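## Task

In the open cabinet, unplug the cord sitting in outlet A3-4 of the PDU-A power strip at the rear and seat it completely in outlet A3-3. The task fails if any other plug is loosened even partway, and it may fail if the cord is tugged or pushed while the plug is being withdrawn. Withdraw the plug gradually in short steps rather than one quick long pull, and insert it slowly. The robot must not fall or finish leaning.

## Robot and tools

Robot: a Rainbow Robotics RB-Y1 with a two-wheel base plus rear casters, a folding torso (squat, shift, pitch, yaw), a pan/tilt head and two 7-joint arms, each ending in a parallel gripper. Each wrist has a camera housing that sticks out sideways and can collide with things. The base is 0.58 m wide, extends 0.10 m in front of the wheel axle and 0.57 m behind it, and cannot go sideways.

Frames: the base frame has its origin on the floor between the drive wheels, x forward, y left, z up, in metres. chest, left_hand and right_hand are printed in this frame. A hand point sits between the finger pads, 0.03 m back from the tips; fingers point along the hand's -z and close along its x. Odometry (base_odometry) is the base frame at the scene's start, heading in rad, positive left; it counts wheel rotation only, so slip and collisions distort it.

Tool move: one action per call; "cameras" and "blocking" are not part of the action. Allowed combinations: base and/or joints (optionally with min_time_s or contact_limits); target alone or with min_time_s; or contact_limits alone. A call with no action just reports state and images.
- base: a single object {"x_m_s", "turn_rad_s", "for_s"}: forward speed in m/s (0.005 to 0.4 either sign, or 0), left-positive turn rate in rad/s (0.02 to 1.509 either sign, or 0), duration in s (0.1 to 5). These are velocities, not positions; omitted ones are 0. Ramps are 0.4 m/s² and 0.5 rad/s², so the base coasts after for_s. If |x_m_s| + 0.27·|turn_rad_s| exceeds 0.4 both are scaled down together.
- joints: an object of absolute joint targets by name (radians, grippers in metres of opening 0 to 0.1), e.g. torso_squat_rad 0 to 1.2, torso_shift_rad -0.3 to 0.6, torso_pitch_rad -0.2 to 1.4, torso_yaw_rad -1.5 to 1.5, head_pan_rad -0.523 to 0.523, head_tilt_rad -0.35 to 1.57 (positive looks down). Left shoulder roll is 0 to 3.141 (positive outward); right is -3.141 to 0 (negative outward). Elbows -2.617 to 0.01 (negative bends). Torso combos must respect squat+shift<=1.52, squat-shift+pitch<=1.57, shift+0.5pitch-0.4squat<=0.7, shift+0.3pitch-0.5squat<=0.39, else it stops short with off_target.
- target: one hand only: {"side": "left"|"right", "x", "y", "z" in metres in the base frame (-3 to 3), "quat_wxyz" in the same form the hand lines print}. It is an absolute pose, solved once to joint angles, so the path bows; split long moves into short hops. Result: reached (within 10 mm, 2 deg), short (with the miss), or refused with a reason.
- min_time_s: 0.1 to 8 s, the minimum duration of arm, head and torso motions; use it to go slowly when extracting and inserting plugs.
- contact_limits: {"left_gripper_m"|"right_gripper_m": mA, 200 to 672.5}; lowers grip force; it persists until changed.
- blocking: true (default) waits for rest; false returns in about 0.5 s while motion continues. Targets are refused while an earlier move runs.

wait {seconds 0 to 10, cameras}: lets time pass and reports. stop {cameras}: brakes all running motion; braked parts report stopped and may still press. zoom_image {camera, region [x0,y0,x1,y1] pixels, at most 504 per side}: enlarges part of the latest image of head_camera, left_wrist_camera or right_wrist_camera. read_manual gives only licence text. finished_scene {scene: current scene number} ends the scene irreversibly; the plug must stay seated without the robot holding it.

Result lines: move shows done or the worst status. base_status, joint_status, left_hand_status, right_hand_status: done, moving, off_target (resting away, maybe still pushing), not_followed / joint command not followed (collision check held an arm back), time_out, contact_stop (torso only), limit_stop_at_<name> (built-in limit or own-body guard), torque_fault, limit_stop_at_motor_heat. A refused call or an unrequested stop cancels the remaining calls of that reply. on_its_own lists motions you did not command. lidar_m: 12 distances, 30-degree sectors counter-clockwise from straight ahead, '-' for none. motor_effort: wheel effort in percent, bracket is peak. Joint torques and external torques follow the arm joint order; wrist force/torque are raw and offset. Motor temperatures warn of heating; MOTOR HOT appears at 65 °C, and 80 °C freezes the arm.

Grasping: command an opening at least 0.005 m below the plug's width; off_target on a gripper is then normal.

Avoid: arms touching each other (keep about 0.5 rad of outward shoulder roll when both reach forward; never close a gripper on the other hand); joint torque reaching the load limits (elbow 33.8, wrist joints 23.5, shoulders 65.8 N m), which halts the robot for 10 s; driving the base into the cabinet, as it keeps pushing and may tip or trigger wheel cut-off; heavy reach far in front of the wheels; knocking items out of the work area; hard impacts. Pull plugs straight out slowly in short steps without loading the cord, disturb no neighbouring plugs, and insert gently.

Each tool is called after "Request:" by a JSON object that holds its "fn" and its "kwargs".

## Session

Done — scene 2 succeeded. Scene 3.

Request:
{"fn": "move", "kwargs": {"joints": {"head_pan_rad":-0.5,"head_tilt_rad":0.25}, "cameras": ["head_camera"]}}

Scene clock: 1.00 s.
Joint torques (N m): left_arm=[-3.11 0.67 -0.06 -1.64 0.13 -0.62 -0.15] | right_arm=[-3.57 -0.13 -0.2 -1.77 0.08 -0.39 0.01]
External joint torques (N m): left_arm=[-0.41 0.12 -0.09 -0.13 0.13 -0.05 -0.14] | right_arm=[-0.07 0.44 -0.2 -0.36 0.03 0.17 0]
Motor temperatures (°C): left_arm=[40 38 37 44 41 44 39] | right_arm=[40 38 43 45 41 39 40]
Wrist force (N): left_arm=[-1.0 0.5 -5.9] | right_arm=[-2.6 2.1 -6.4]
Wrist torque (N m): left_arm=[-0.25 0.05 0.08] | right_arm=[-0.19 -0.24 0.07]
Wrist force, peak (N): left_arm=[-1.1 -0.4 -6.2] | right_arm=[-3.1 1.0 -6.6]
move: done
base_odometry: x=+0.000 y=+0.000 heading=+0.000
lidar_m: 2.50 1.22 0.98 0.97 1.06 1.60 1.35 0.65 0.52 0.51 0.56 0.86
base_status: not commanded
joint_positions: torso_squat_rad=+0.350 torso_shift_rad=+0.000 torso_pitch_rad=+0.000 torso_yaw_rad=+0.000 left_shoulder_pitch_rad=+0.011 left_shoulder_roll_rad=+0.010 left_shoulder_yaw_rad=+0.035 left_elbow_rad=-0.259 left_forearm_roll_rad=+0.025 left_wrist_pitch_rad=+0.021 left_hand_roll_rad=-0.032 left_gripper_m=+0.100 right_shoulder_pitch_rad=-0.046 right_shoulder_roll_rad=-0.005 right_shoulder_yaw_rad=+0.022 right_elbow_rad=-0.208 right_forearm_roll_rad=+0.047 right_wrist_pitch_rad=-0.016 right_hand_roll_rad=-0.009 right_gripper_m=+0.100 head_pan_rad=-0.500 head_tilt_rad=+0.250
joint_status: all done
wheel_motors_off: 0
motor_effort: left_wheel=+0(1) right_wheel=+0(1)
chest: x=-0.2280 y=+0.0005 z=+1.2475 quat_wxyz=(+1.000, +0.000, +0.000, +0.000) (m; base frame)
left_hand: x=-0.1147 y=+0.2321 z=+0.5708 quat_wxyz=(+0.993, +0.007, -0.114, +0.015) (m; base frame)
right_hand: x=-0.0902 y=-0.2192 z=+0.5753 quat_wxyz=(+0.990, -0.003, -0.134, +0.038) (m; base frame)
pictures: head_camera
camera_calibration:
head_camera: T_world_to_cam=[[-0.47418, -0.880358, -0.0111031, -0.0726191], [-0.183732, 0.11128, -0.976657, 1.44165], [0.861043, -0.461072, -0.214517, 0.42618], [0, 0, 0, 1]] pos_world=[-0.136516, -0.0278581, 1.49862]

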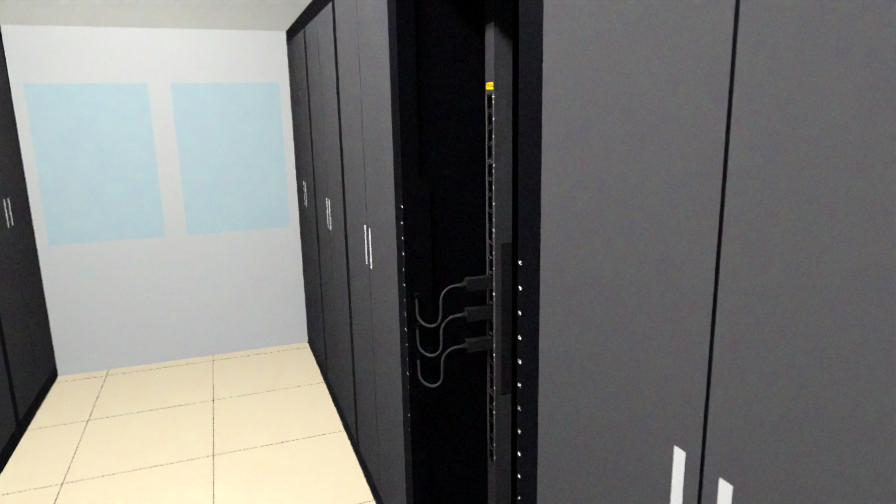

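Request:
{"fn": "zoom_image", "kwargs": {"camera": "head_camera", "region": [380, 50, 560, 400]}}

Request:
{"fn": "move", "kwargs": {"cameras": ["head_camera"]}}

Scaled by 1.440 from the camera's 896x504 image, which has a finer 1280x720 frame.

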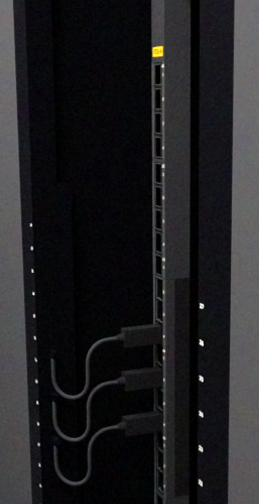

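Scene clock: 20.20 s.
Joint torques (N m): left_arm=[-3.12 0.58 0.28 -1.62 0.09 -0.62 -0.04] | right_arm=[-3.5 -0.23 -0.2 -1.69 0.13 -0.36 0]
External joint torques (N m): left_arm=[-0.43 0.04 0.25 -0.11 0.09 -0.04 -0.03] | right_arm=[0 0.34 -0.2 -0.28 0.07 0.2 -0.01]
Motor temperatures (°C): left_arm=[40 37 37 44 41 44 39] | right_arm=[40 38 43 45 41 39 40]
Wrist force (N): left_arm=[-1.1 0.2 -5.8] | right_arm=[-2.5 0.8 -5.7]
Wrist torque (N m): left_arm=[-0.20 0.01 0.08] | right_arm=[-0.03 -0.25 0.08]
Wrist force, peak (N): left_arm=[-1.5 0.1 -6.2] | right_arm=[-3.2 1.4 -7.0]
base_odometry: x=+0.000 y=+0.000 heading=+0.000
lidar_m: 2.50 1.22 0.98 0.96 1.05 1.59 1.35 0.64 0.51 0.51 0.55 0.85
base_status: not commanded
joint_positions: torso_squat_rad=+0.350 torso_shift_rad=+0.000 torso_pitch_rad=+0.000 torso_yaw_rad=+0.000 left_shoulder_pitch_rad=+0.011 left_shoulder_roll_rad=+0.010 left_shoulder_yaw_rad=+0.035 left_elbow_rad=-0.259 left_forearm_roll_rad=+0.025 left_wrist_pitch_rad=+0.021 left_hand_roll_rad=-0.032 left_gripper_m=+0.100 right_shoulder_pitch_rad=-0.046 right_shoulder_roll_rad=-0.005 right_shoulder_yaw_rad=+0.022 right_elbow_rad=-0.208 right_forearm_roll_rad=+0.047 right_wrist_pitch_rad=-0.016 right_hand_roll_rad=-0.009 right_gripper_m=+0.100 head_pan_rad=-0.500 head_tilt_rad=+0.250
joint_status: all done
wheel_motors_off: 0
motor_effort: left_wheel=+1(1) right_wheel=-1(1)
chest: x=-0.2280 y=+0.0005 z=+1.2475 quat_wxyz=(+1.000, +0.000, +0.000, +0.000) (m; base frame)
left_hand: x=-0.1147 y=+0.2321 z=+0.5708 quat_wxyz=(+0.993, +0.007, -0.114, +0.015) (m; base frame)
right_hand: x=-0.0902 y=-0.2192 z=+0.5753 quat_wxyz=(+0.990, -0.003, -0.134, +0.038) (m; base frame)
pictures: head_camera
camera_calibration:
head_camera: T_world_to_cam=[[-0.47418, -0.880358, -0.0111031, -0.0726191], [-0.183732, 0.11128, -0.976657, 1.44165], [0.861043, -0.461072, -0.214517, 0.42618], [0, 0, 0, 1]] pos_world=[-0.136516, -0.0278581, 1.49862]

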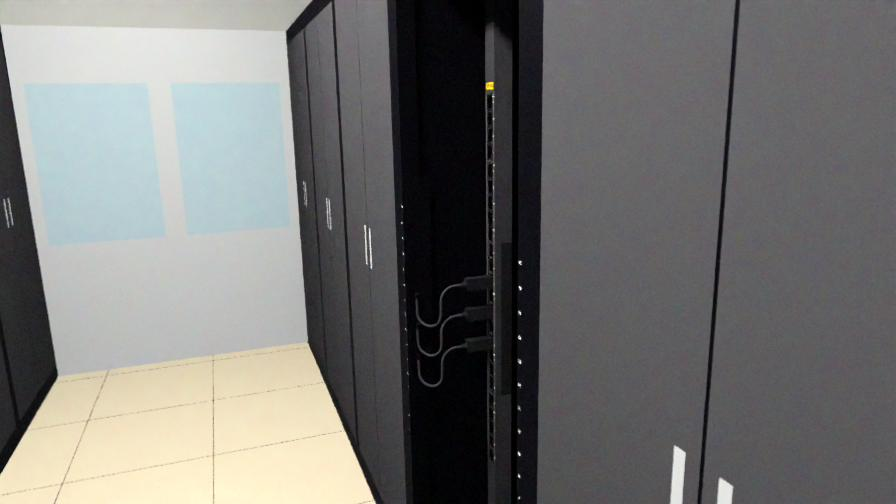

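Request:
{"fn": "move", "kwargs": {"base": {"x_m_s":0.2,"for_s":3.0}, "cameras": ["head_camera"]}}

Scene clock: 38.27 s.
Joint torques (N m): left_arm=[-3.46 0.53 0.27 -1.66 0.05 -0.66 -0.07] | right_arm=[-3.3 -0.13 -0.22 -1.74 0.18 -0.39 0]
External joint torques (N m): left_arm=[-0.76 -0.01 0.23 -0.15 0.05 -0.09 -0.06] | right_arm=[0.2 0.45 -0.22 -0.33 0.12 0.17 -0.01]
Motor temperatures (°C): left_arm=[40 37 37 44 41 44 39] | right_arm=[40 38 43 45 41 39 40]
Wrist force (N): left_arm=[-0.6 0.0 -5.9] | right_arm=[-3.0 1.4 -5.5]
Wrist torque (N m): left_arm=[-0.17 0.08 0.11] | right_arm=[-0.13 -0.27 0.07]
Wrist force, peak (N): left_arm=[-1.1 -0.2 -6.4] | right_arm=[-3.6 1.6 -6.3]
move: done
base_odometry: x=+0.600 y=+0.000 heading=+0.001
lidar_m: 2.29 1.11 0.88 0.88 0.98 1.47 1.55 0.75 0.60 0.59 1.01 1.09
base_status: done (sent for 3 of 3 s)
joint_positions: torso_squat_rad=+0.350 torso_shift_rad=+0.000 torso_pitch_rad=+0.000 torso_yaw_rad=+0.000 left_shoulder_pitch_rad=+0.011 left_shoulder_roll_rad=+0.010 left_shoulder_yaw_rad=+0.035 left_elbow_rad=-0.259 left_forearm_roll_rad=+0.025 left_wrist_pitch_rad=+0.021 left_hand_roll_rad=-0.032 left_gripper_m=+0.100 right_shoulder_pitch_rad=-0.046 right_shoulder_roll_rad=-0.005 right_shoulder_yaw_rad=+0.022 right_elbow_rad=-0.208 right_forearm_roll_rad=+0.047 right_wrist_pitch_rad=-0.016 right_hand_roll_rad=-0.009 right_gripper_m=+0.100 head_pan_rad=-0.500 head_tilt_rad=+0.250
joint_status: not commanded
wheel_motors_off: 0
motor_effort: left_wheel=+11(36) right_wheel=-9(20)
chest: x=-0.2280 y=+0.0005 z=+1.2475 quat_wxyz=(+1.000, +0.000, +0.000, +0.000) (m; base frame)
left_hand: x=-0.1147 y=+0.2321 z=+0.5708 quat_wxyz=(+0.993, +0.007, -0.114, +0.015) (m; base frame)
right_hand: x=-0.0902 y=-0.2192 z=+0.5753 quat_wxyz=(+0.990, -0.003, -0.134, +0.038) (m; base frame)
pictures: head_camera
camera_calibration:
head_camera: T_world_to_cam=[[-0.47422, -0.880336, -0.0110928, -0.0725919], [-0.183748, 0.111288, -0.976653, 1.44166], [0.861018, -0.461111, -0.214535, 0.426118], [0, 0, 0, 1]] pos_world=[-0.136416, -0.0278579, 1.49862]

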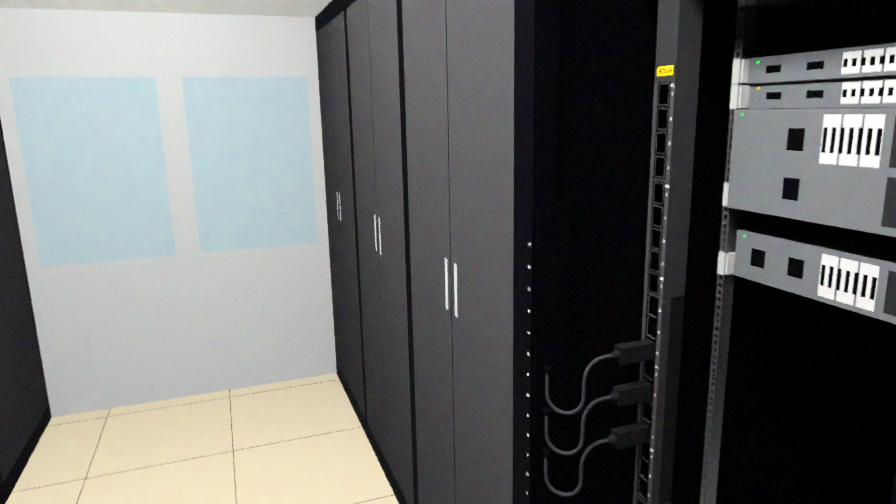

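Request:
{"fn": "move", "kwargs": {"base": {"x_m_s":0.1,"for_s":2.7}, "cameras": []}}

Request:
{"fn": "move", "kwargs": {"base": {"turn_rad_s":-0.4,"for_s":4.0}, "joints": {"head_pan_rad":0.3,"head_tilt_rad":0.35}, "cameras": ["head_camera"]}}

Scene clock: 48.63 s.
Joint torques (N m): left_arm=[-3.08 0.42 0.03 -1.76 0.01 -0.63 -0.15] | right_arm=[-3.41 -0.31 -0.58 -1.79 0.1 -0.44 0.05]
External joint torques (N m): left_arm=[-0.38 -0.12 0 -0.25 0.01 -0.06 -0.13] | right_arm=[0.09 0.26 -0.58 -0.38 0.04 0.12 0.03]
Motor temperatures (°C): left_arm=[40 37 37 44 41 44 39] | right_arm=[40 38 43 45 41 39 40]
Wrist force (N): left_arm=[-1.2 0.0 -5.9] | right_arm=[-2.6 1.0 -5.2]
Wrist torque (N m): left_arm=[-0.17 0.02 0.09] | right_arm=[-0.08 -0.24 0.05]
Wrist force, peak (N): left_arm=[-1.3 0.5 -6.2] | right_arm=[-3.1 1.9 -6.5]
move: done
base_odometry: x=+0.870 y=+0.001 heading=+0.002
lidar_m: 2.17 1.07 0.86 0.85 0.92 1.42 1.64 0.79 0.63 0.64 0.89 1.06
base_status: done (sent for 2.7 of 2.7 s)
joint_positions: torso_squat_rad=+0.350 torso_shift_rad=+0.000 torso_pitch_rad=+0.000 torso_yaw_rad=+0.000 left_shoulder_pitch_rad=+0.011 left_shoulder_roll_rad=+0.010 left_shoulder_yaw_rad=+0.035 left_elbow_rad=-0.259 left_forearm_roll_rad=+0.025 left_wrist_pitch_rad=+0.021 left_hand_roll_rad=-0.032 left_gripper_m=+0.100 right_shoulder_pitch_rad=-0.046 right_shoulder_roll_rad=-0.005 right_shoulder_yaw_rad=+0.022 right_elbow_rad=-0.208 right_forearm_roll_rad=+0.047 right_wrist_pitch_rad=-0.016 right_hand_roll_rad=-0.009 right_gripper_m=+0.100 head_pan_rad=-0.500 head_tilt_rad=+0.250
joint_status: not commanded
wheel_motors_off: 0
motor_effort: left_wheel=+10(26) right_wheel=-9(20)
chest: x=-0.2279 y=+0.0005 z=+1.2475 quat_wxyz=(+1.000, +0.000, +0.000, +0.000) (m; base frame)
left_hand: x=-0.1147 y=+0.2321 z=+0.5708 quat_wxyz=(+0.993, +0.007, -0.114, +0.015) (m; base frame)
right_hand: x=-0.0902 y=-0.2192 z=+0.5753 quat_wxyz=(+0.990, -0.003, -0.134, +0.038) (m; base frame)
pictures: none
No camera images: "cameras" was empty.

Scene clock: 54.00 s.
Joint torques (N m): left_arm=[-3.13 0.4 0.32 -1.77 0.09 -0.58 -0.16] | right_arm=[-3.34 -0.29 -0.15 -1.64 0.11 -0.37 0]
External joint torques (N m): left_arm=[-0.44 -0.14 0.29 -0.27 0.08 -0.01 -0.15] | right_arm=[0.16 0.29 -0.15 -0.23 0.05 0.19 -0.01]
Motor temperatures (°C): left_arm=[40 37 37 44 41 44 39] | right_arm=[40 38 43 45 41 39 40]
Wrist force (N): left_arm=[-1.0 0.1 -5.6] | right_arm=[-2.0 1.8 -6.3]
Wrist torque (N m): left_arm=[-0.19 0.05 0.10] | right_arm=[-0.15 -0.20 0.09]
Wrist force, peak (N): left_arm=[-1.1 -0.2 -6.3] | right_arm=[-2.8 1.8 -6.9]
move: done
base_odometry: x=+0.870 y=+0.001 heading=-1.597
lidar_m: 0.63 0.91 1.00 2.38 1.10 0.87 0.85 0.91 1.34 1.77 0.81 0.64
base_status: done (sent for 4 of 4 s)
joint_positions: torso_squat_rad=+0.350 torso_shift_rad=+0.000 torso_pitch_rad=+0.000 torso_yaw_rad=+0.000 left_shoulder_pitch_rad=+0.011 left_shoulder_roll_rad=+0.010 left_shoulder_yaw_rad=+0.035 left_elbow_rad=-0.259 left_forearm_roll_rad=+0.025 left_wrist_pitch_rad=+0.021 left_hand_roll_rad=-0.032 left_gripper_m=+0.100 right_shoulder_pitch_rad=-0.046 right_shoulder_roll_rad=-0.005 right_shoulder_yaw_rad=+0.022 right_elbow_rad=-0.208 right_forearm_roll_rad=+0.047 right_wrist_pitch_rad=-0.016 right_hand_roll_rad=-0.009 right_gripper_m=+0.100 head_pan_rad=+0.300 head_tilt_rad=+0.350
joint_status: all done
wheel_motors_off: 0
motor_effort: left_wheel=+14(29) right_wheel=+1(29)
chest: x=-0.2279 y=+0.0004 z=+1.2475 quat_wxyz=(+1.000, +0.000, +0.000, +0.000) (m; base frame)
left_hand: x=-0.1147 y=+0.2321 z=+0.5708 quat_wxyz=(+0.993, +0.007, -0.114, +0.015) (m; base frame)
right_hand: x=-0.0902 y=-0.2192 z=+0.5753 quat_wxyz=(+0.990, -0.003, -0.134, +0.038) (m; base frame)
pictures: head_camera
camera_calibration:
head_camera: T_world_to_cam=[[0.29984, -0.953919, -0.0116417, 0.0876543], [-0.30062, -0.0828965, -0.950135, 1.37935], [0.905386, 0.288388, -0.311623, 0.575323], [0, 0, 0, 1]] pos_world=[-0.132512, 0.0320423, 1.49087]

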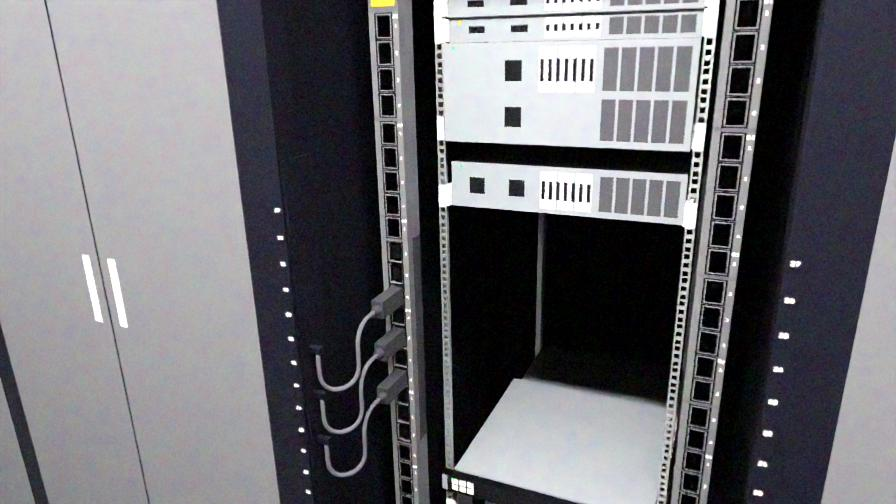

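Request:
{"fn": "zoom_image", "kwargs": {"camera": "head_camera", "region": [340, 220, 460, 500]}}

Request:
{"fn": "zoom_image", "kwargs": {"camera": "head_camera", "region": [350, 0, 450, 240]}}

Scaled by 1.800 from the camera's 896x504 image, which has a finer 1280x720 frame.

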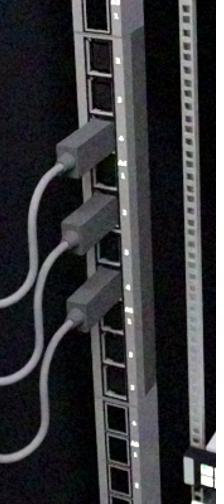

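Scaled by 2.100 from the camera's 896x504 image, which has a finer 1280x720 frame.

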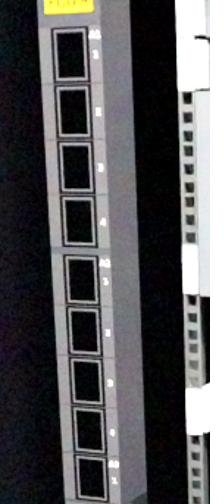

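Request:
{"fn": "move", "kwargs": {"joints": {"head_pan_rad":0.0,"head_tilt_rad":0.5}, "cameras": ["head_camera"]}}

Request:
{"fn": "move", "kwargs": {"joints": {"head_pan_rad":0.0,"head_tilt_rad":0.9}, "cameras": ["head_camera"]}}

Scene clock: 67.07 s.
Joint torques (N m): left_arm=[-3.21 0.33 0.12 -1.67 0.09 -0.63 -0.06] | right_arm=[-3.26 -0.38 -0.33 -1.7 0.06 -0.5 0.02]
External joint torques (N m): left_arm=[-0.52 -0.2 0.09 -0.16 0.08 -0.05 -0.05] | right_arm=[0.24 0.2 -0.33 -0.29 0 0.06 0.01]
Motor temperatures (°C): left_arm=[40 37 37 44 41 44 39] | right_arm=[40 38 43 45 41 39 40]
Wrist force (N): left_arm=[-1.3 -0.1 -5.9] | right_arm=[-2.3 1.1 -5.6]
Wrist torque (N m): left_arm=[-0.17 0.01 0.09] | right_arm=[-0.08 -0.25 0.04]
Wrist force, peak (N): left_arm=[-1.0 -0.2 -6.3] | right_arm=[-2.5 1.4 -6.8]
move: done
base_odometry: x=+0.870 y=+0.001 heading=-1.597
lidar_m: 0.64 0.91 1.00 2.37 1.10 0.86 0.84 0.90 1.34 1.78 0.82 0.64
base_status: not commanded
joint_positions: torso_squat_rad=+0.350 torso_shift_rad=+0.000 torso_pitch_rad=+0.000 torso_yaw_rad=+0.000 left_shoulder_pitch_rad=+0.011 left_shoulder_roll_rad=+0.010 left_shoulder_yaw_rad=+0.035 left_elbow_rad=-0.259 left_forearm_roll_rad=+0.025 left_wrist_pitch_rad=+0.021 left_hand_roll_rad=-0.032 left_gripper_m=+0.100 right_shoulder_pitch_rad=-0.046 right_shoulder_roll_rad=-0.005 right_shoulder_yaw_rad=+0.022 right_elbow_rad=-0.208 right_forearm_roll_rad=+0.047 right_wrist_pitch_rad=-0.016 right_hand_roll_rad=-0.009 right_gripper_m=+0.100 head_pan_rad=+0.000 head_tilt_rad=+0.500
joint_status: all done
wheel_motors_off: 0
motor_effort: left_wheel=+14(14) right_wheel=+1(1)
chest: x=-0.2279 y=+0.0004 z=+1.2475 quat_wxyz=(+1.000, +0.000, +0.000, +0.000) (m; base frame)
left_hand: x=-0.1147 y=+0.2321 z=+0.5708 quat_wxyz=(+0.993, +0.007, -0.114, +0.015) (m; base frame)
right_hand: x=-0.0902 y=-0.2192 z=+0.5753 quat_wxyz=(+0.990, -0.003, -0.134, +0.038) (m; base frame)
pictures: head_camera
camera_calibration:
head_camera: T_world_to_cam=[[0.00279156, -0.999923, -0.0120989, 0.0272291], [-0.449901, 0.00954942, -0.893027, 1.26584], [0.893074, 0.00793623, -0.44984, 0.773077], [0, 0, 0, 1]] pos_world=[-0.120987, 0.00900364, 1.47852]

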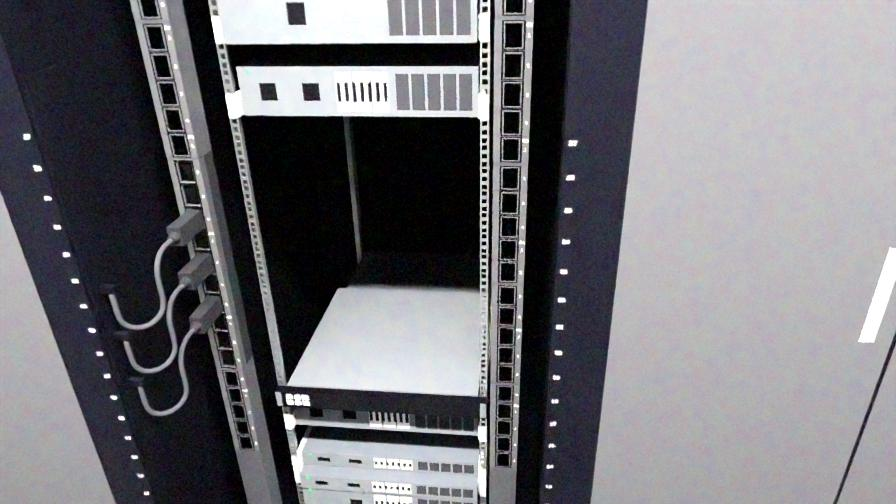

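Scene clock: 68.00 s.
Joint torques (N m): left_arm=[-3.22 0.52 0.28 -1.52 0.06 -0.6 -0.06] | right_arm=[-3.44 -0.27 -0.31 -1.76 0.09 -0.3 -0.05]
External joint torques (N m): left_arm=[-0.52 -0.02 0.25 -0.02 0.06 -0.02 -0.05] | right_arm=[0.06 0.3 -0.31 -0.35 0.03 0.26 -0.06]
Motor temperatures (°C): left_arm=[40 37 37 44 41 44 39] | right_arm=[40 38 43 45 41 39 40]
Wrist force (N): left_arm=[-0.9 0.2 -5.9] | right_arm=[-2.2 1.1 -6.4]
Wrist torque (N m): left_arm=[-0.20 0.05 0.09] | right_arm=[-0.03 -0.20 0.04]
Wrist force, peak (N): left_arm=[-1.2 0.2 -6.1] | right_arm=[-2.3 1.4 -6.7]
move: done
base_odometry: x=+0.870 y=+0.001 heading=-1.597
lidar_m: 0.63 0.91 0.99 2.38 1.10 0.86 0.84 0.91 1.35 1.78 0.81 0.63
base_status: not commanded
joint_positions: torso_squat_rad=+0.350 torso_shift_rad=+0.000 torso_pitch_rad=+0.000 torso_yaw_rad=+0.000 left_shoulder_pitch_rad=+0.011 left_shoulder_roll_rad=+0.010 left_shoulder_yaw_rad=+0.035 left_elbow_rad=-0.259 left_forearm_roll_rad=+0.025 left_wrist_pitch_rad=+0.021 left_hand_roll_rad=-0.032 left_gripper_m=+0.100 right_shoulder_pitch_rad=-0.046 right_shoulder_roll_rad=-0.005 right_shoulder_yaw_rad=+0.022 right_elbow_rad=-0.208 right_forearm_roll_rad=+0.047 right_wrist_pitch_rad=-0.016 right_hand_roll_rad=-0.009 right_gripper_m=+0.100 head_pan_rad=+0.000 head_tilt_rad=+0.900
joint_status: all done
wheel_motors_off: 0
motor_effort: left_wheel=+14(14) right_wheel=+1(2)
chest: x=-0.2279 y=+0.0004 z=+1.2475 quat_wxyz=(+1.000, +0.000, +0.000, +0.000) (m; base frame)
left_hand: x=-0.1147 y=+0.2321 z=+0.5708 quat_wxyz=(+0.993, +0.007, -0.114, +0.015) (m; base frame)
right_hand: x=-0.0902 y=-0.2192 z=+0.5753 quat_wxyz=(+0.990, -0.003, -0.134, +0.038) (m; base frame)
pictures: head_camera
camera_calibration:
head_camera: T_world_to_cam=[[-0.00248724, -0.999923, -0.0121307, 0.0261209], [-0.762189, 0.00974849, -0.647281, 0.845819], [0.647349, 0.00763599, -0.762155, 1.17458], [0, 0, 0, 1]] pos_world=[-0.115627, 0.00890434, 1.44301]

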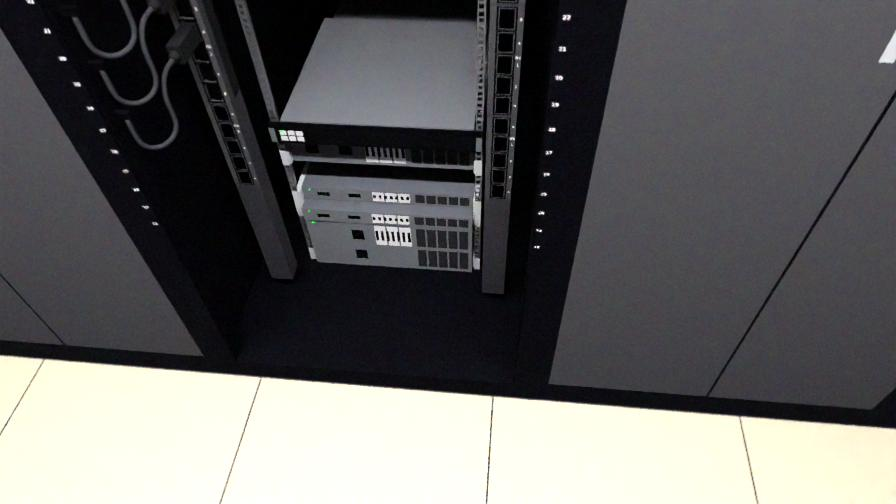

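Request:
{"fn": "move", "kwargs": {"base": {"turn_rad_s":0.25,"for_s":2.0}, "cameras": []}}

Request:
{"fn": "move", "kwargs": {"base": {"x_m_s":0.1,"for_s":2.2}, "cameras": []}}

Request:
{"fn": "move", "kwargs": {"base": {"turn_rad_s":-0.25,"for_s":2.4}, "cameras": ["head_camera"]}}

Scene clock: 92.10 s.
Joint torques (N m): left_arm=[-3.19 0.63 0.09 -1.73 0.16 -0.69 -0.11] | right_arm=[-3.34 -0.2 -0.28 -1.74 0.11 -0.37 0.05]
External joint torques (N m): left_arm=[-0.49 0.08 0.05 -0.22 0.16 -0.11 -0.1] | right_arm=[0.16 0.37 -0.28 -0.33 0.05 0.19 0.03]
Motor temperatures (°C): left_arm=[40 37 37 44 41 44 39] | right_arm=[40 38 43 45 41 39 40]
Wrist force (N): left_arm=[-1.2 -0.1 -5.6] | right_arm=[-2.4 1.5 -6.2]
Wrist torque (N m): left_arm=[-0.17 0.03 0.12] | right_arm=[-0.08 -0.18 0.05]
Wrist force, peak (N): left_arm=[-1.2 0.0 -6.3] | right_arm=[-3.6 2.1 -6.6]
move: done
base_odometry: x=+0.870 y=+0.001 heading=-1.098
lidar_m: 0.91 0.98 2.55 1.13 0.87 0.85 0.90 1.32 1.90 0.83 0.63 0.64
base_status: done (sent for 2 of 2 s)
joint_positions: torso_squat_rad=+0.350 torso_shift_rad=+0.000 torso_pitch_rad=+0.000 torso_yaw_rad=+0.000 left_shoulder_pitch_rad=+0.011 left_shoulder_roll_rad=+0.010 left_shoulder_yaw_rad=+0.035 left_elbow_rad=-0.259 left_forearm_roll_rad=+0.025 left_wrist_pitch_rad=+0.021 left_hand_roll_rad=-0.032 left_gripper_m=+0.100 right_shoulder_pitch_rad=-0.046 right_shoulder_roll_rad=-0.005 right_shoulder_yaw_rad=+0.022 right_elbow_rad=-0.208 right_forearm_roll_rad=+0.047 right_wrist_pitch_rad=-0.016 right_hand_roll_rad=-0.009 right_gripper_m=+0.100 head_pan_rad=+0.000 head_tilt_rad=+0.900
joint_status: not commanded
wheel_motors_off: 0
motor_effort: left_wheel=+0(31) right_wheel=+13(26)
chest: x=-0.2279 y=+0.0004 z=+1.2475 quat_wxyz=(+1.000, +0.000, +0.000, +0.000) (m; base frame)
left_hand: x=-0.1147 y=+0.2321 z=+0.5708 quat_wxyz=(+0.993, +0.007, -0.114, +0.015) (m; base frame)
right_hand: x=-0.0902 y=-0.2192 z=+0.5753 quat_wxyz=(+0.990, -0.003, -0.134, +0.038) (m; base frame)
pictures: none
No camera images: "cameras" was empty.

Scene clock: 95.10 s.
Joint torques (N m): left_arm=[-3.08 0.52 0.35 -1.6 0 -0.6 0.01] | right_arm=[-3.29 -0.33 -0.21 -1.72 0.19 -0.35 -0.01]
External joint torques (N m): left_arm=[-0.39 -0.02 0.32 -0.1 -0.01 -0.03 0.02] | right_arm=[0.21 0.24 -0.21 -0.31 0.13 0.21 -0.02]
Motor temperatures (°C): left_arm=[40 37 37 44 41 44 39] | right_arm=[40 38 43 45 41 39 40]
Wrist force (N): left_arm=[-1.2 -0.1 -5.6] | right_arm=[-2.6 1.7 -5.7]
Wrist torque (N m): left_arm=[-0.18 0.03 0.12] | right_arm=[-0.14 -0.22 0.06]
Wrist force, peak (N): left_arm=[-1.3 0.0 -6.3] | right_arm=[-3.2 1.5 -6.7]
move: done
base_odometry: x=+0.970 y=-0.194 heading=-1.097
lidar_m: 0.69 0.71 2.52 1.35 1.05 1.03 1.09 1.59 1.36 0.60 0.49 0.69
base_status: done (sent for 2.2 of 2.2 s)
joint_positions: torso_squat_rad=+0.350 torso_shift_rad=+0.000 torso_pitch_rad=+0.000 torso_yaw_rad=+0.000 left_shoulder_pitch_rad=+0.011 left_shoulder_roll_rad=+0.010 left_shoulder_yaw_rad=+0.035 left_elbow_rad=-0.259 left_forearm_roll_rad=+0.025 left_wrist_pitch_rad=+0.021 left_hand_roll_rad=-0.032 left_gripper_m=+0.100 right_shoulder_pitch_rad=-0.046 right_shoulder_roll_rad=-0.005 right_shoulder_yaw_rad=+0.022 right_elbow_rad=-0.208 right_forearm_roll_rad=+0.047 right_wrist_pitch_rad=-0.016 right_hand_roll_rad=-0.009 right_gripper_m=+0.100 head_pan_rad=+0.000 head_tilt_rad=+0.900
joint_status: not commanded
wheel_motors_off: 0
motor_effort: left_wheel=+6(18) right_wheel=-5(33)
chest: x=-0.2280 y=+0.0004 z=+1.2475 quat_wxyz=(+1.000, +0.000, +0.000, +0.000) (m; base frame)
left_hand: x=-0.1147 y=+0.2321 z=+0.5708 quat_wxyz=(+0.993, +0.007, -0.114, +0.015) (m; base frame)
right_hand: x=-0.0902 y=-0.2192 z=+0.5753 quat_wxyz=(+0.990, -0.003, -0.134, +0.038) (m; base frame)
pictures: none
No camera images: "cameras" was empty.

Scene clock: 98.47 s.
Joint torques (N m): left_arm=[-3.13 0.33 0.27 -1.65 0 -0.64 -0.16] | right_arm=[-3.29 -0.22 -0.28 -1.7 0.1 -0.44 -0.07]
External joint torques (N m): left_arm=[-0.43 -0.2 0.23 -0.14 0 -0.07 -0.15] | right_arm=[0.21 0.36 -0.28 -0.29 0.04 0.12 -0.08]
Motor temperatures (°C): left_arm=[40 37 37 44 41 44 39] | right_arm=[40 38 43 45 41 39 40]
Wrist force (N): left_arm=[-0.9 0.0 -5.8] | right_arm=[-2.2 1.5 -6.2]
Wrist torque (N m): left_arm=[-0.18 0.07 0.09] | right_arm=[-0.09 -0.18 0.07]
Wrist force, peak (N): left_arm=[-1.4 0.1 -6.2] | right_arm=[-3.5 1.6 -6.6]
move: done
base_odometry: x=+0.970 y=-0.194 heading=-1.696
lidar_m: 0.69 0.79 0.69 1.78 1.46 1.07 1.02 1.06 1.45 1.75 0.64 0.48
base_status: done (sent for 2.4 of 2.4 s)
joint_positions: torso_squat_rad=+0.350 torso_shift_rad=+0.000 torso_pitch_rad=+0.000 torso_yaw_rad=+0.000 left_shoulder_pitch_rad=+0.011 left_shoulder_roll_rad=+0.010 left_shoulder_yaw_rad=+0.035 left_elbow_rad=-0.259 left_forearm_roll_rad=+0.025 left_wrist_pitch_rad=+0.021 left_hand_roll_rad=-0.032 left_gripper_m=+0.100 right_shoulder_pitch_rad=-0.046 right_shoulder_roll_rad=-0.005 right_shoulder_yaw_rad=+0.022 right_elbow_rad=-0.208 right_forearm_roll_rad=+0.047 right_wrist_pitch_rad=-0.016 right_hand_roll_rad=-0.009 right_gripper_m=+0.100 head_pan_rad=+0.000 head_tilt_rad=+0.900
joint_status: not commanded
wheel_motors_off: 0
motor_effort: left_wheel=+13(24) right_wheel=+1(25)
chest: x=-0.2280 y=+0.0004 z=+1.2475 quat_wxyz=(+1.000, +0.000, +0.000, +0.000) (m; base frame)
left_hand: x=-0.1147 y=+0.2321 z=+0.5708 quat_wxyz=(+0.993, +0.007, -0.114, +0.015) (m; base frame)
right_hand: x=-0.0902 y=-0.2192 z=+0.5753 quat_wxyz=(+0.990, -0.003, -0.134, +0.038) (m; base frame)
pictures: head_camera
camera_calibration:
head_camera: T_world_to_cam=[[-0.00248552, -0.999923, -0.0121293, 0.026119], [-0.762189, 0.00974624, -0.647281, 0.845819], [0.647349, 0.007636, -0.762155, 1.17458], [0, 0, 0, 1]] pos_world=[-0.115627, 0.00890434, 1.44301]

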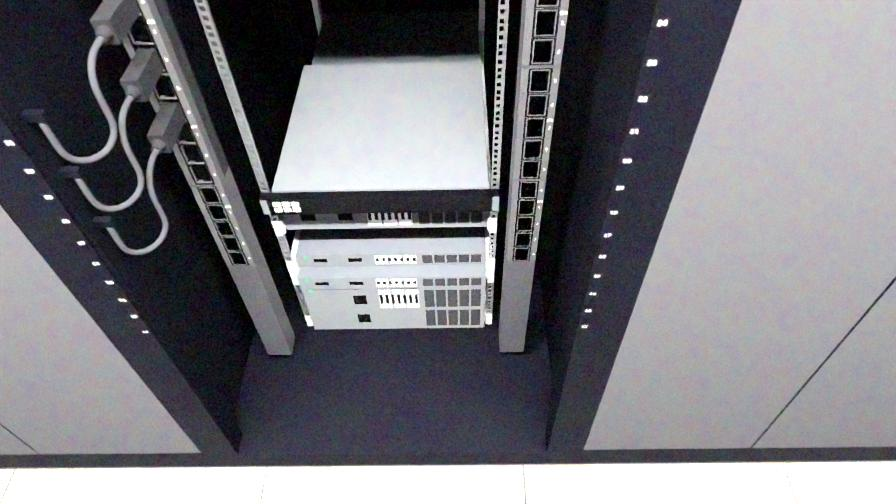

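Request:
{"fn": "move", "kwargs": {"joints": {"head_pan_rad":0.4,"head_tilt_rad":0.5}, "cameras": ["head_camera"]}}

Scene clock: 104.30 s.
Joint torques (N m): left_arm=[-3.19 0.48 0.25 -1.6 0.09 -0.65 -0.11] | right_arm=[-3.11 -0.18 -0.42 -1.71 0.1 -0.4 -0.06]
External joint torques (N m): left_arm=[-0.49 -0.06 0.22 -0.09 0.09 -0.07 -0.09] | right_arm=[0.39 0.4 -0.42 -0.3 0.04 0.16 -0.08]
Motor temperatures (°C): left_arm=[40 37 37 43 41 44 39] | right_arm=[40 38 43 45 41 39 40]
Wrist force (N): left_arm=[-0.9 0.0 -5.7] | right_arm=[-2.7 0.9 -5.8]
Wrist torque (N m): left_arm=[-0.19 0.05 0.12] | right_arm=[-0.03 -0.24 0.03]
Wrist force, peak (N): left_arm=[-1.0 0.1 -6.5] | right_arm=[-2.6 1.8 -6.8]
move: done
base_odometry: x=+0.970 y=-0.194 heading=-1.696
lidar_m: 0.69 0.79 0.70 1.77 1.46 1.07 1.03 1.07 1.47 1.75 0.64 0.49
base_status: not commanded
joint_positions: torso_squat_rad=+0.350 torso_shift_rad=+0.000 torso_pitch_rad=+0.000 torso_yaw_rad=+0.000 left_shoulder_pitch_rad=+0.011 left_shoulder_roll_rad=+0.010 left_shoulder_yaw_rad=+0.035 left_elbow_rad=-0.259 left_forearm_roll_rad=+0.025 left_wrist_pitch_rad=+0.021 left_hand_roll_rad=-0.032 left_gripper_m=+0.100 right_shoulder_pitch_rad=-0.046 right_shoulder_roll_rad=-0.005 right_shoulder_yaw_rad=+0.022 right_elbow_rad=-0.208 right_forearm_roll_rad=+0.047 right_wrist_pitch_rad=-0.016 right_hand_roll_rad=-0.009 right_gripper_m=+0.100 head_pan_rad=+0.400 head_tilt_rad=+0.500
joint_status: all done
wheel_motors_off: 0
motor_effort: left_wheel=+13(13) right_wheel=+2(2)
chest: x=-0.2280 y=+0.0004 z=+1.2475 quat_wxyz=(+1.000, +0.000, +0.000, +0.000) (m; base frame)
left_hand: x=-0.1147 y=+0.2321 z=+0.5708 quat_wxyz=(+0.993, +0.007, -0.114, +0.015) (m; base frame)
right_hand: x=-0.0902 y=-0.2192 z=+0.5753 quat_wxyz=(+0.990, -0.003, -0.134, +0.038) (m; base frame)
pictures: head_camera
camera_calibration:
head_camera: T_world_to_cam=[[0.391852, -0.919947, -0.0122591, 0.107489], [-0.418541, -0.16638, -0.892828, 1.27215], [0.819314, 0.354987, -0.450232, 0.758265], [0, 0, 0, 1]] pos_world=[-0.130931, 0.0413704, 1.47852]

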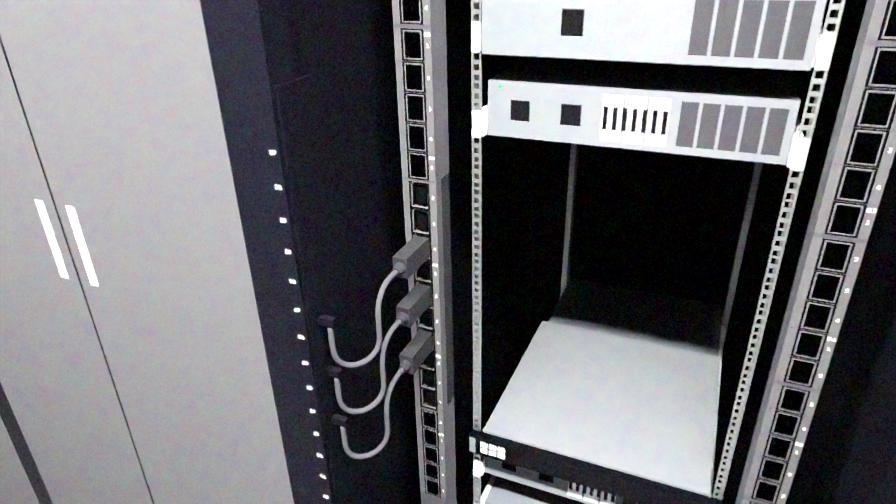

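Request:
{"fn": "move", "kwargs": {"joints": {"left_shoulder_roll_rad":0.5,"left_shoulder_pitch_rad":-0.5,"left_elbow_rad":-1.7,"left_shoulder_yaw_rad":0.3,"left_forearm_roll_rad":0.5,"left_wrist_pitch_rad":1.4,"left_hand_roll_rad":-1.85,"left_gripper_m":0.06}, "min_time_s": 3, "cameras": ["head_camera"]}}

Scene clock: 113.57 s.
Joint torques (N m): left_arm=[-19.43 10.49 5.27 -8.91 0.3 -1.51 0.1] | right_arm=[-3.21 -0.27 -0.17 -1.73 0.13 -0.41 0.03]
External joint torques (N m): left_arm=[-1.28 -0.91 1.23 -0.4 0.11 0.18 0.08] | right_arm=[0.29 0.3 -0.17 -0.32 0.07 0.15 0.01]
Motor temperatures (°C): left_arm=[40 37 37 44 41 44 39] | right_arm=[40 38 43 45 41 39 40]
Wrist force (N): left_arm=[1.2 -4.9 -3.7] | right_arm=[-2.7 1.8 -6.3]
Wrist torque (N m): left_arm=[0.09 0.17 0.05] | right_arm=[-0.16 -0.23 0.09]
Wrist force, peak (N): left_arm=[-2.0 -1.7 -6.3] | right_arm=[-2.9 2.1 -6.9]
move: done
base_odometry: x=+0.970 y=-0.194 heading=-1.696
lidar_m: 0.69 0.79 0.70 1.77 1.45 1.07 1.02 1.07 1.46 1.74 0.64 0.48
base_status: not commanded
joint_positions: torso_squat_rad=+0.350 torso_shift_rad=+0.000 torso_pitch_rad=+0.000 torso_yaw_rad=+0.000 left_shoulder_pitch_rad=-0.500 left_shoulder_roll_rad=+0.500 left_shoulder_yaw_rad=+0.300 left_elbow_rad=-1.700 left_forearm_roll_rad=+0.500 left_wrist_pitch_rad=+1.400 left_hand_roll_rad=-1.850 left_gripper_m=+0.060 right_shoulder_pitch_rad=-0.046 right_shoulder_roll_rad=-0.005 right_shoulder_yaw_rad=+0.022 right_elbow_rad=-0.208 right_forearm_roll_rad=+0.047 right_wrist_pitch_rad=-0.016 right_hand_roll_rad=-0.009 right_gripper_m=+0.100 head_pan_rad=+0.400 head_tilt_rad=+0.500
joint_status: all done
wheel_motors_off: 0
motor_effort: left_wheel=+13(14) right_wheel=+2(2)
chest: x=-0.2280 y=+0.0004 z=+1.2475 quat_wxyz=(+1.000, +0.000, +0.000, +0.000) (m; base frame)
left_hand: x=+0.3177 y=+0.3643 z=+1.1378 quat_wxyz=(+0.557, +0.331, -0.279, -0.709) (m; base frame)
right_hand: x=-0.0902 y=-0.2192 z=+0.5753 quat_wxyz=(+0.990, -0.003, -0.134, +0.038) (m; base frame)
pictures: head_camera
camera_calibration:
head_camera: T_world_to_cam=[[0.391852, -0.919947, -0.0122591, 0.107489], [-0.418541, -0.16638, -0.892828, 1.27215], [0.819314, 0.354987, -0.450232, 0.758265], [0, 0, 0, 1]] pos_world=[-0.130931, 0.0413704, 1.47852]

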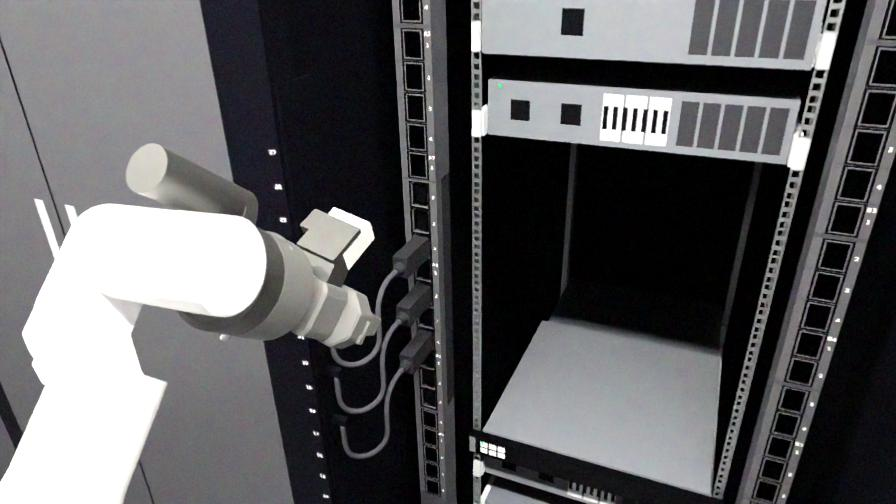

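Request:
{"fn": "move", "kwargs": {"target": {"side":"left","x":0.40,"y":0.43,"z":1.14,"quat_wxyz":[0.653,0.271,-0.271,-0.653]}, "min_time_s": 3}}

Scene clock: 119.90 s.
Joint torques (N m): left_arm=[-26.05 13.42 3.82 -9.31 0.4 -1.57 -0.25] | right_arm=[-3.11 -0.23 -0.36 -1.78 0.06 -0.3 0.05]
External joint torques (N m): left_arm=[-2.36 -0.3 1.62 0.71 -0.12 -0.09 -0.26] | right_arm=[0.39 0.35 -0.36 -0.37 0 0.26 0.04]
Motor temperatures (°C): left_arm=[40 37 37 44 41 44 39] | right_arm=[40 38 43 45 41 39 40]
Wrist force (N): left_arm=[0.2 -4.2 -4.2] | right_arm=[-3.1 1.2 -5.5]
Wrist torque (N m): left_arm=[0.04 0.09 0.10] | right_arm=[-0.12 -0.30 0.03]
Wrist force, peak (N): left_arm=[1.9 -5.0 -3.8] | right_arm=[-2.4 1.4 -7.4]
move: done
base_odometry: x=+0.970 y=-0.194 heading=-1.696
lidar_m: 0.70 0.79 0.69 1.78 1.46 1.07 1.02 1.07 1.46 1.75 0.64 0.48
base_status: not commanded
joint_positions: torso_squat_rad=+0.350 torso_shift_rad=+0.000 torso_pitch_rad=+0.000 torso_yaw_rad=+0.000 left_shoulder_pitch_rad=-0.950 left_shoulder_roll_rad=+0.622 left_shoulder_yaw_rad=+0.322 left_elbow_rad=-0.854 left_forearm_roll_rad=+0.473 left_wrist_pitch_rad=+1.205 left_hand_roll_rad=-1.894 left_gripper_m=+0.060 right_shoulder_pitch_rad=-0.046 right_shoulder_roll_rad=-0.005 right_shoulder_yaw_rad=+0.022 right_elbow_rad=-0.208 right_forearm_roll_rad=+0.047 right_wrist_pitch_rad=-0.016 right_hand_roll_rad=-0.009 right_gripper_m=+0.100 head_pan_rad=+0.400 head_tilt_rad=+0.500
joint_status: all done
wheel_motors_off: 0
motor_effort: left_wheel=+13(14) right_wheel=+2(2)
chest: x=-0.2280 y=+0.0004 z=+1.2475 quat_wxyz=(+1.000, +0.000, +0.000, +0.000) (m; base frame)
left_hand: x=+0.3999 y=+0.4299 z=+1.1401 quat_wxyz=(+0.653, +0.272, -0.271, -0.653) (m; base frame)
left_hand_status: reached (checked arc, planned for 3.0 s): 0 mm and 0.1 deg off.
right_hand: x=-0.0902 y=-0.2192 z=+0.5753 quat_wxyz=(+0.990, -0.003, -0.134, +0.038) (m; base frame)
pictures: head_camera, left_wrist_camera, right_wrist_camera
camera_calibration:
head_camera: T_world_to_cam=[[0.391852, -0.919947, -0.0122591, 0.107489], [-0.418541, -0.16638, -0.892828, 1.27215], [0.819314, 0.354987, -0.450232, 0.758265], [0, 0, 0, 1]] pos_world=[-0.130931, 0.0413704, 1.47852]
left_wrist_camera: T_world_to_cam=[[0.0474513, -0.998835, -0.00882944, 0.421516], [-0.941608, -0.0417792, -0.334108, 0.807306], [0.33335, 0.0241678, -0.942493, 1.00316], [0, 0, 0, 1]] pos_world=[0.405761, 0.430509, 1.21892]
right_wrist_camera: T_world_to_cam=[[-0.960459, -0.0723539, -0.268855, 0.0541634], [-0.190605, 0.874753, 0.445507, -0.0513896], [0.202947, 0.479137, -0.853956, 0.691418], [0, 0, 0, 1]] pos_world=[-0.0980947, -0.282412, 0.627897]

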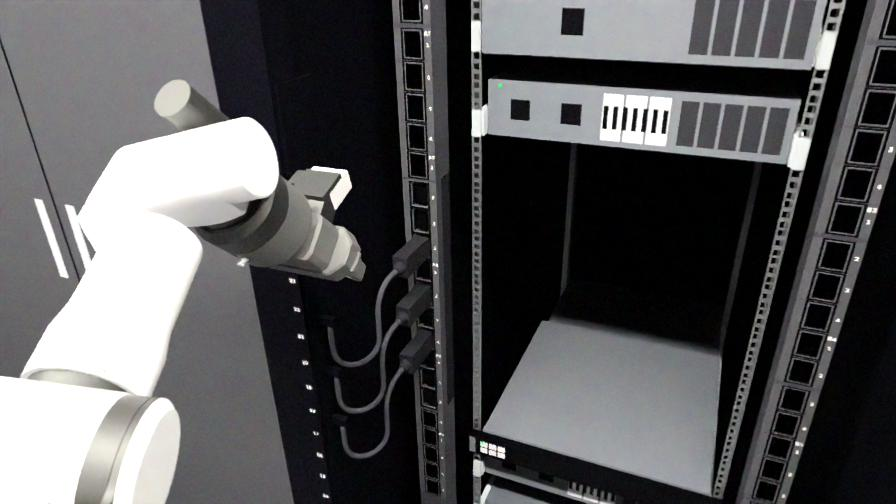

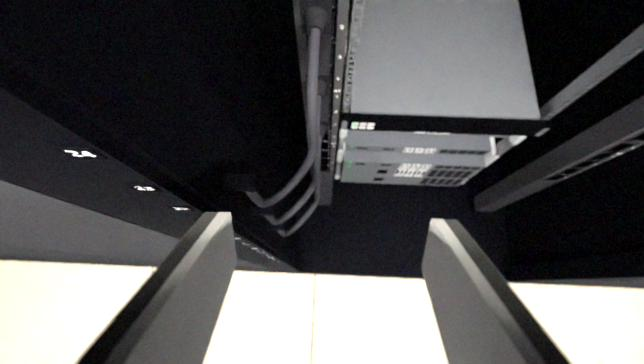

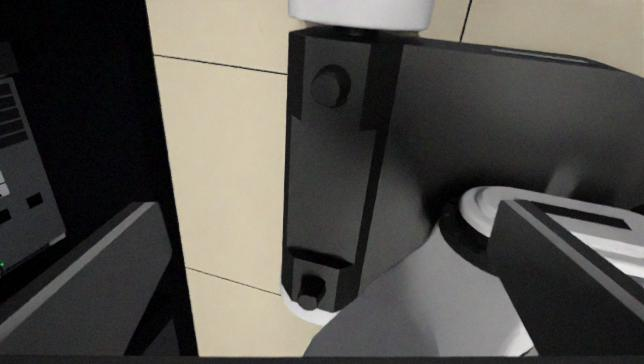

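Request:
{"fn": "move", "kwargs": {"base": {"x_m_s":0.05,"for_s":1.3}, "cameras": ["head_camera","left_wrist_camera"]}}

Scene clock: 131.37 s.
Joint torques (N m): left_arm=[-25.87 12.8 3.54 -9.69 0.41 -1.56 -0.33] | right_arm=[-3.36 -0.31 -0.21 -1.59 0.14 -0.44 0.07]
External joint torques (N m): left_arm=[-2.18 -0.93 1.34 0.33 -0.1 -0.08 -0.34] | right_arm=[0.14 0.27 -0.21 -0.18 0.08 0.12 0.06]
Motor temperatures (°C): left_arm=[41 38 37 44 41 44 39] | right_arm=[40 38 43 45 41 39 40]
Wrist force (N): left_arm=[-0.2 -4.0 -4.1] | right_arm=[-2.4 1.7 -5.9]
Wrist torque (N m): left_arm=[0.04 0.04 0.11] | right_arm=[-0.16 -0.20 0.09]
Wrist force, peak (N): left_arm=[-0.3 -4.7 -4.2] | right_arm=[-3.2 2.1 -6.3]
move: done
base_odometry: x=+0.962 y=-0.259 heading=-1.697
lidar_m: 0.62 0.74 0.65 1.50 1.55 1.13 1.08 1.13 1.55 1.49 0.55 0.42
base_status: done (sent for 1.3 of 1.3 s)
joint_positions: torso_squat_rad=+0.350 torso_shift_rad=+0.000 torso_pitch_rad=+0.000 torso_yaw_rad=+0.000 left_shoulder_pitch_rad=-0.950 left_shoulder_roll_rad=+0.623 left_shoulder_yaw_rad=+0.322 left_elbow_rad=-0.854 left_forearm_roll_rad=+0.473 left_wrist_pitch_rad=+1.205 left_hand_roll_rad=-1.894 left_gripper_m=+0.060 right_shoulder_pitch_rad=-0.046 right_shoulder_roll_rad=-0.005 right_shoulder_yaw_rad=+0.022 right_elbow_rad=-0.208 right_forearm_roll_rad=+0.047 right_wrist_pitch_rad=-0.016 right_hand_roll_rad=-0.009 right_gripper_m=+0.100 head_pan_rad=+0.400 head_tilt_rad=+0.500
joint_status: not commanded
wheel_motors_off: 0
motor_effort: left_wheel=-4(34) right_wheel=+5(16)
chest: x=-0.2280 y=+0.0004 z=+1.2475 quat_wxyz=(+1.000, +0.000, +0.000, +0.000) (m; base frame)
left_hand: x=+0.3998 y=+0.4300 z=+1.1402 quat_wxyz=(+0.653, +0.272, -0.271, -0.653) (m; base frame)
right_hand: x=-0.0902 y=-0.2192 z=+0.5753 quat_wxyz=(+0.990, -0.003, -0.134, +0.038) (m; base frame)
pictures: head_camera, left_wrist_camera
camera_calibration:
head_camera: T_world_to_cam=[[0.391837, -0.919954, -0.0122055, 0.107448], [-0.418417, -0.166371, -0.892887, 1.27221], [0.819384, 0.354974, -0.450115, 0.758184], [0, 0, 0, 1]] pos_world=[-0.131031, 0.0413705, 1.47852]
left_wrist_camera: T_world_to_cam=[[0.0475787, -0.998828, -0.00888281, 0.421632], [-0.941539, -0.0418768, -0.334292, 0.807487], [0.333529, 0.0242687, -0.942428, 1.00309], [0, 0, 0, 1]] pos_world=[0.405661, 0.430609, 1.21902]

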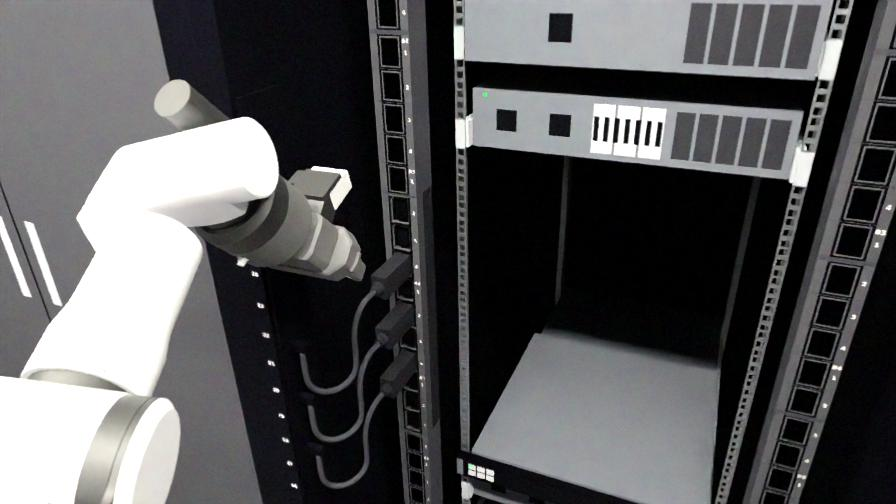

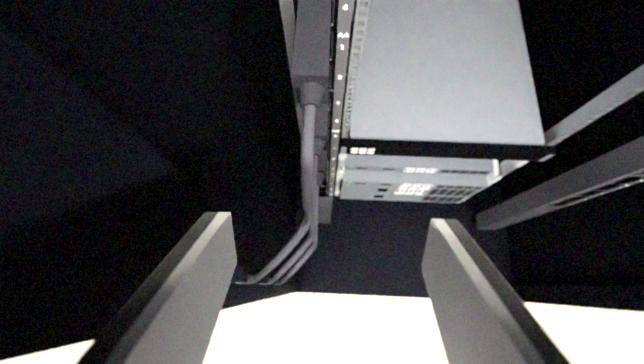

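Request:
{"fn": "move", "kwargs": {"base": {"x_m_s":0.05,"for_s":1.2}, "cameras": ["head_camera","left_wrist_camera"]}}

Scene clock: 137.90 s.
Joint torques (N m): left_arm=[-25.54 12.74 3.68 -9.82 0.47 -1.55 -0.34] | right_arm=[-3.31 -0.31 -0.07 -1.82 0.19 -0.41 0.04]
External joint torques (N m): left_arm=[-1.85 -0.99 1.49 0.2 -0.05 -0.06 -0.35] | right_arm=[0.19 0.27 -0.07 -0.41 0.13 0.15 0.03]
Motor temperatures (°C): left_arm=[41 38 37 44 41 44 39] | right_arm=[40 38 43 45 41 39 40]
Wrist force (N): left_arm=[-0.1 -4.3 -3.7] | right_arm=[-2.7 1.4 -6.0]
Wrist torque (N m): left_arm=[0.09 0.07 0.08] | right_arm=[-0.11 -0.27 0.08]
Wrist force, peak (N): left_arm=[0.2 -4.3 -4.9] | right_arm=[-2.4 1.4 -6.8]
move: done
base_odometry: x=+0.954 y=-0.318 heading=-1.697
lidar_m: 0.56 0.69 0.61 1.29 1.64 1.20 1.14 1.20 1.63 1.25 0.47 0.37
base_status: done (sent for 1.2 of 1.2 s)
joint_positions: torso_squat_rad=+0.350 torso_shift_rad=+0.000 torso_pitch_rad=+0.000 torso_yaw_rad=+0.000 left_shoulder_pitch_rad=-0.950 left_shoulder_roll_rad=+0.623 left_shoulder_yaw_rad=+0.322 left_elbow_rad=-0.854 left_forearm_roll_rad=+0.473 left_wrist_pitch_rad=+1.205 left_hand_roll_rad=-1.894 left_gripper_m=+0.060 right_shoulder_pitch_rad=-0.046 right_shoulder_roll_rad=-0.005 right_shoulder_yaw_rad=+0.022 right_elbow_rad=-0.208 right_forearm_roll_rad=+0.047 right_wrist_pitch_rad=-0.016 right_hand_roll_rad=-0.009 right_gripper_m=+0.100 head_pan_rad=+0.400 head_tilt_rad=+0.500
joint_status: not commanded
wheel_motors_off: 0
motor_effort: left_wheel=-5(16) right_wheel=+4(22)
chest: x=-0.2280 y=+0.0004 z=+1.2475 quat_wxyz=(+1.000, +0.000, +0.000, +0.000) (m; base frame)
left_hand: x=+0.3998 y=+0.4300 z=+1.1403 quat_wxyz=(+0.653, +0.272, -0.271, -0.653) (m; base frame)
right_hand: x=-0.0902 y=-0.2192 z=+0.5753 quat_wxyz=(+0.990, -0.003, -0.134, +0.038) (m; base frame)
pictures: head_camera, left_wrist_camera
camera_calibration:
head_camera: T_world_to_cam=[[0.391837, -0.919954, -0.0122055, 0.107448], [-0.418417, -0.166371, -0.892887, 1.27221], [0.819384, 0.354974, -0.450115, 0.758184], [0, 0, 0, 1]] pos_world=[-0.131031, 0.0413705, 1.47852]
left_wrist_camera: T_world_to_cam=[[0.0475787, -0.998828, -0.00888281, 0.421627], [-0.941539, -0.0418768, -0.334292, 0.807582], [0.333529, 0.0242687, -0.942428, 1.00306], [0, 0, 0, 1]] pos_world=[0.405761, 0.430609, 1.21902]

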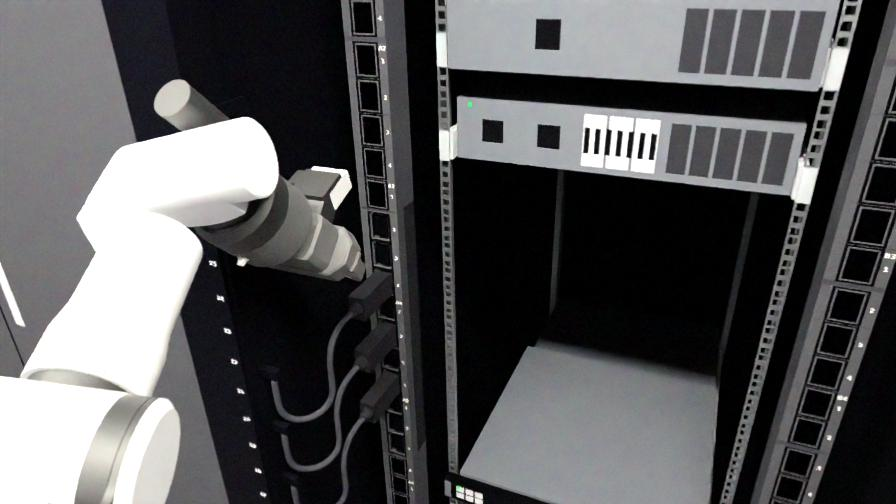

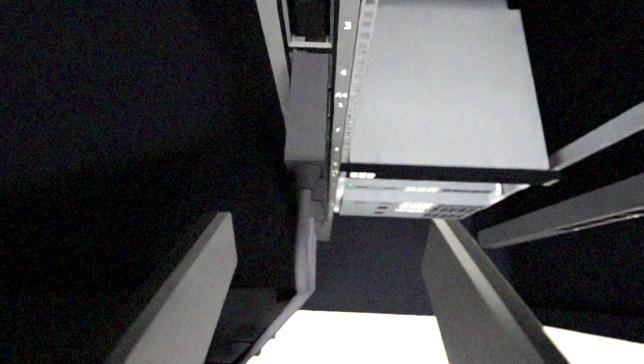

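Request:
{"fn": "zoom_image", "kwargs": {"camera": "head_camera", "region": [310, 180, 440, 340]}}

Request:
{"fn": "zoom_image", "kwargs": {"camera": "left_wrist_camera", "region": [240, 0, 400, 200]}}

Scaled by 3.150 from the camera's 896x504 image, which has a finer 1280x720 frame.

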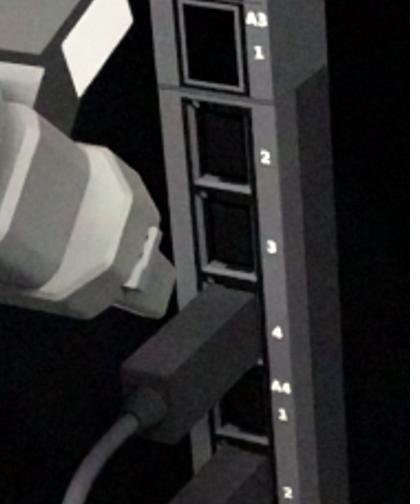

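Scaled by 2.520 from the camera's 644x364 image, which has a finer 1265x715 frame.

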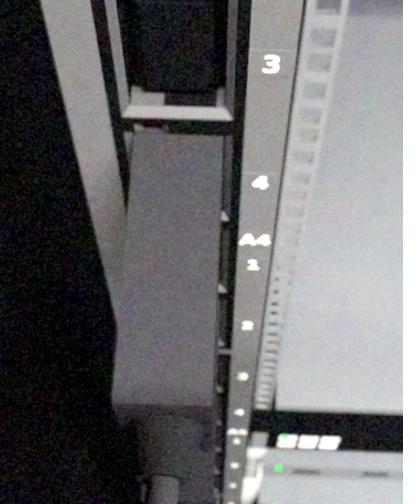

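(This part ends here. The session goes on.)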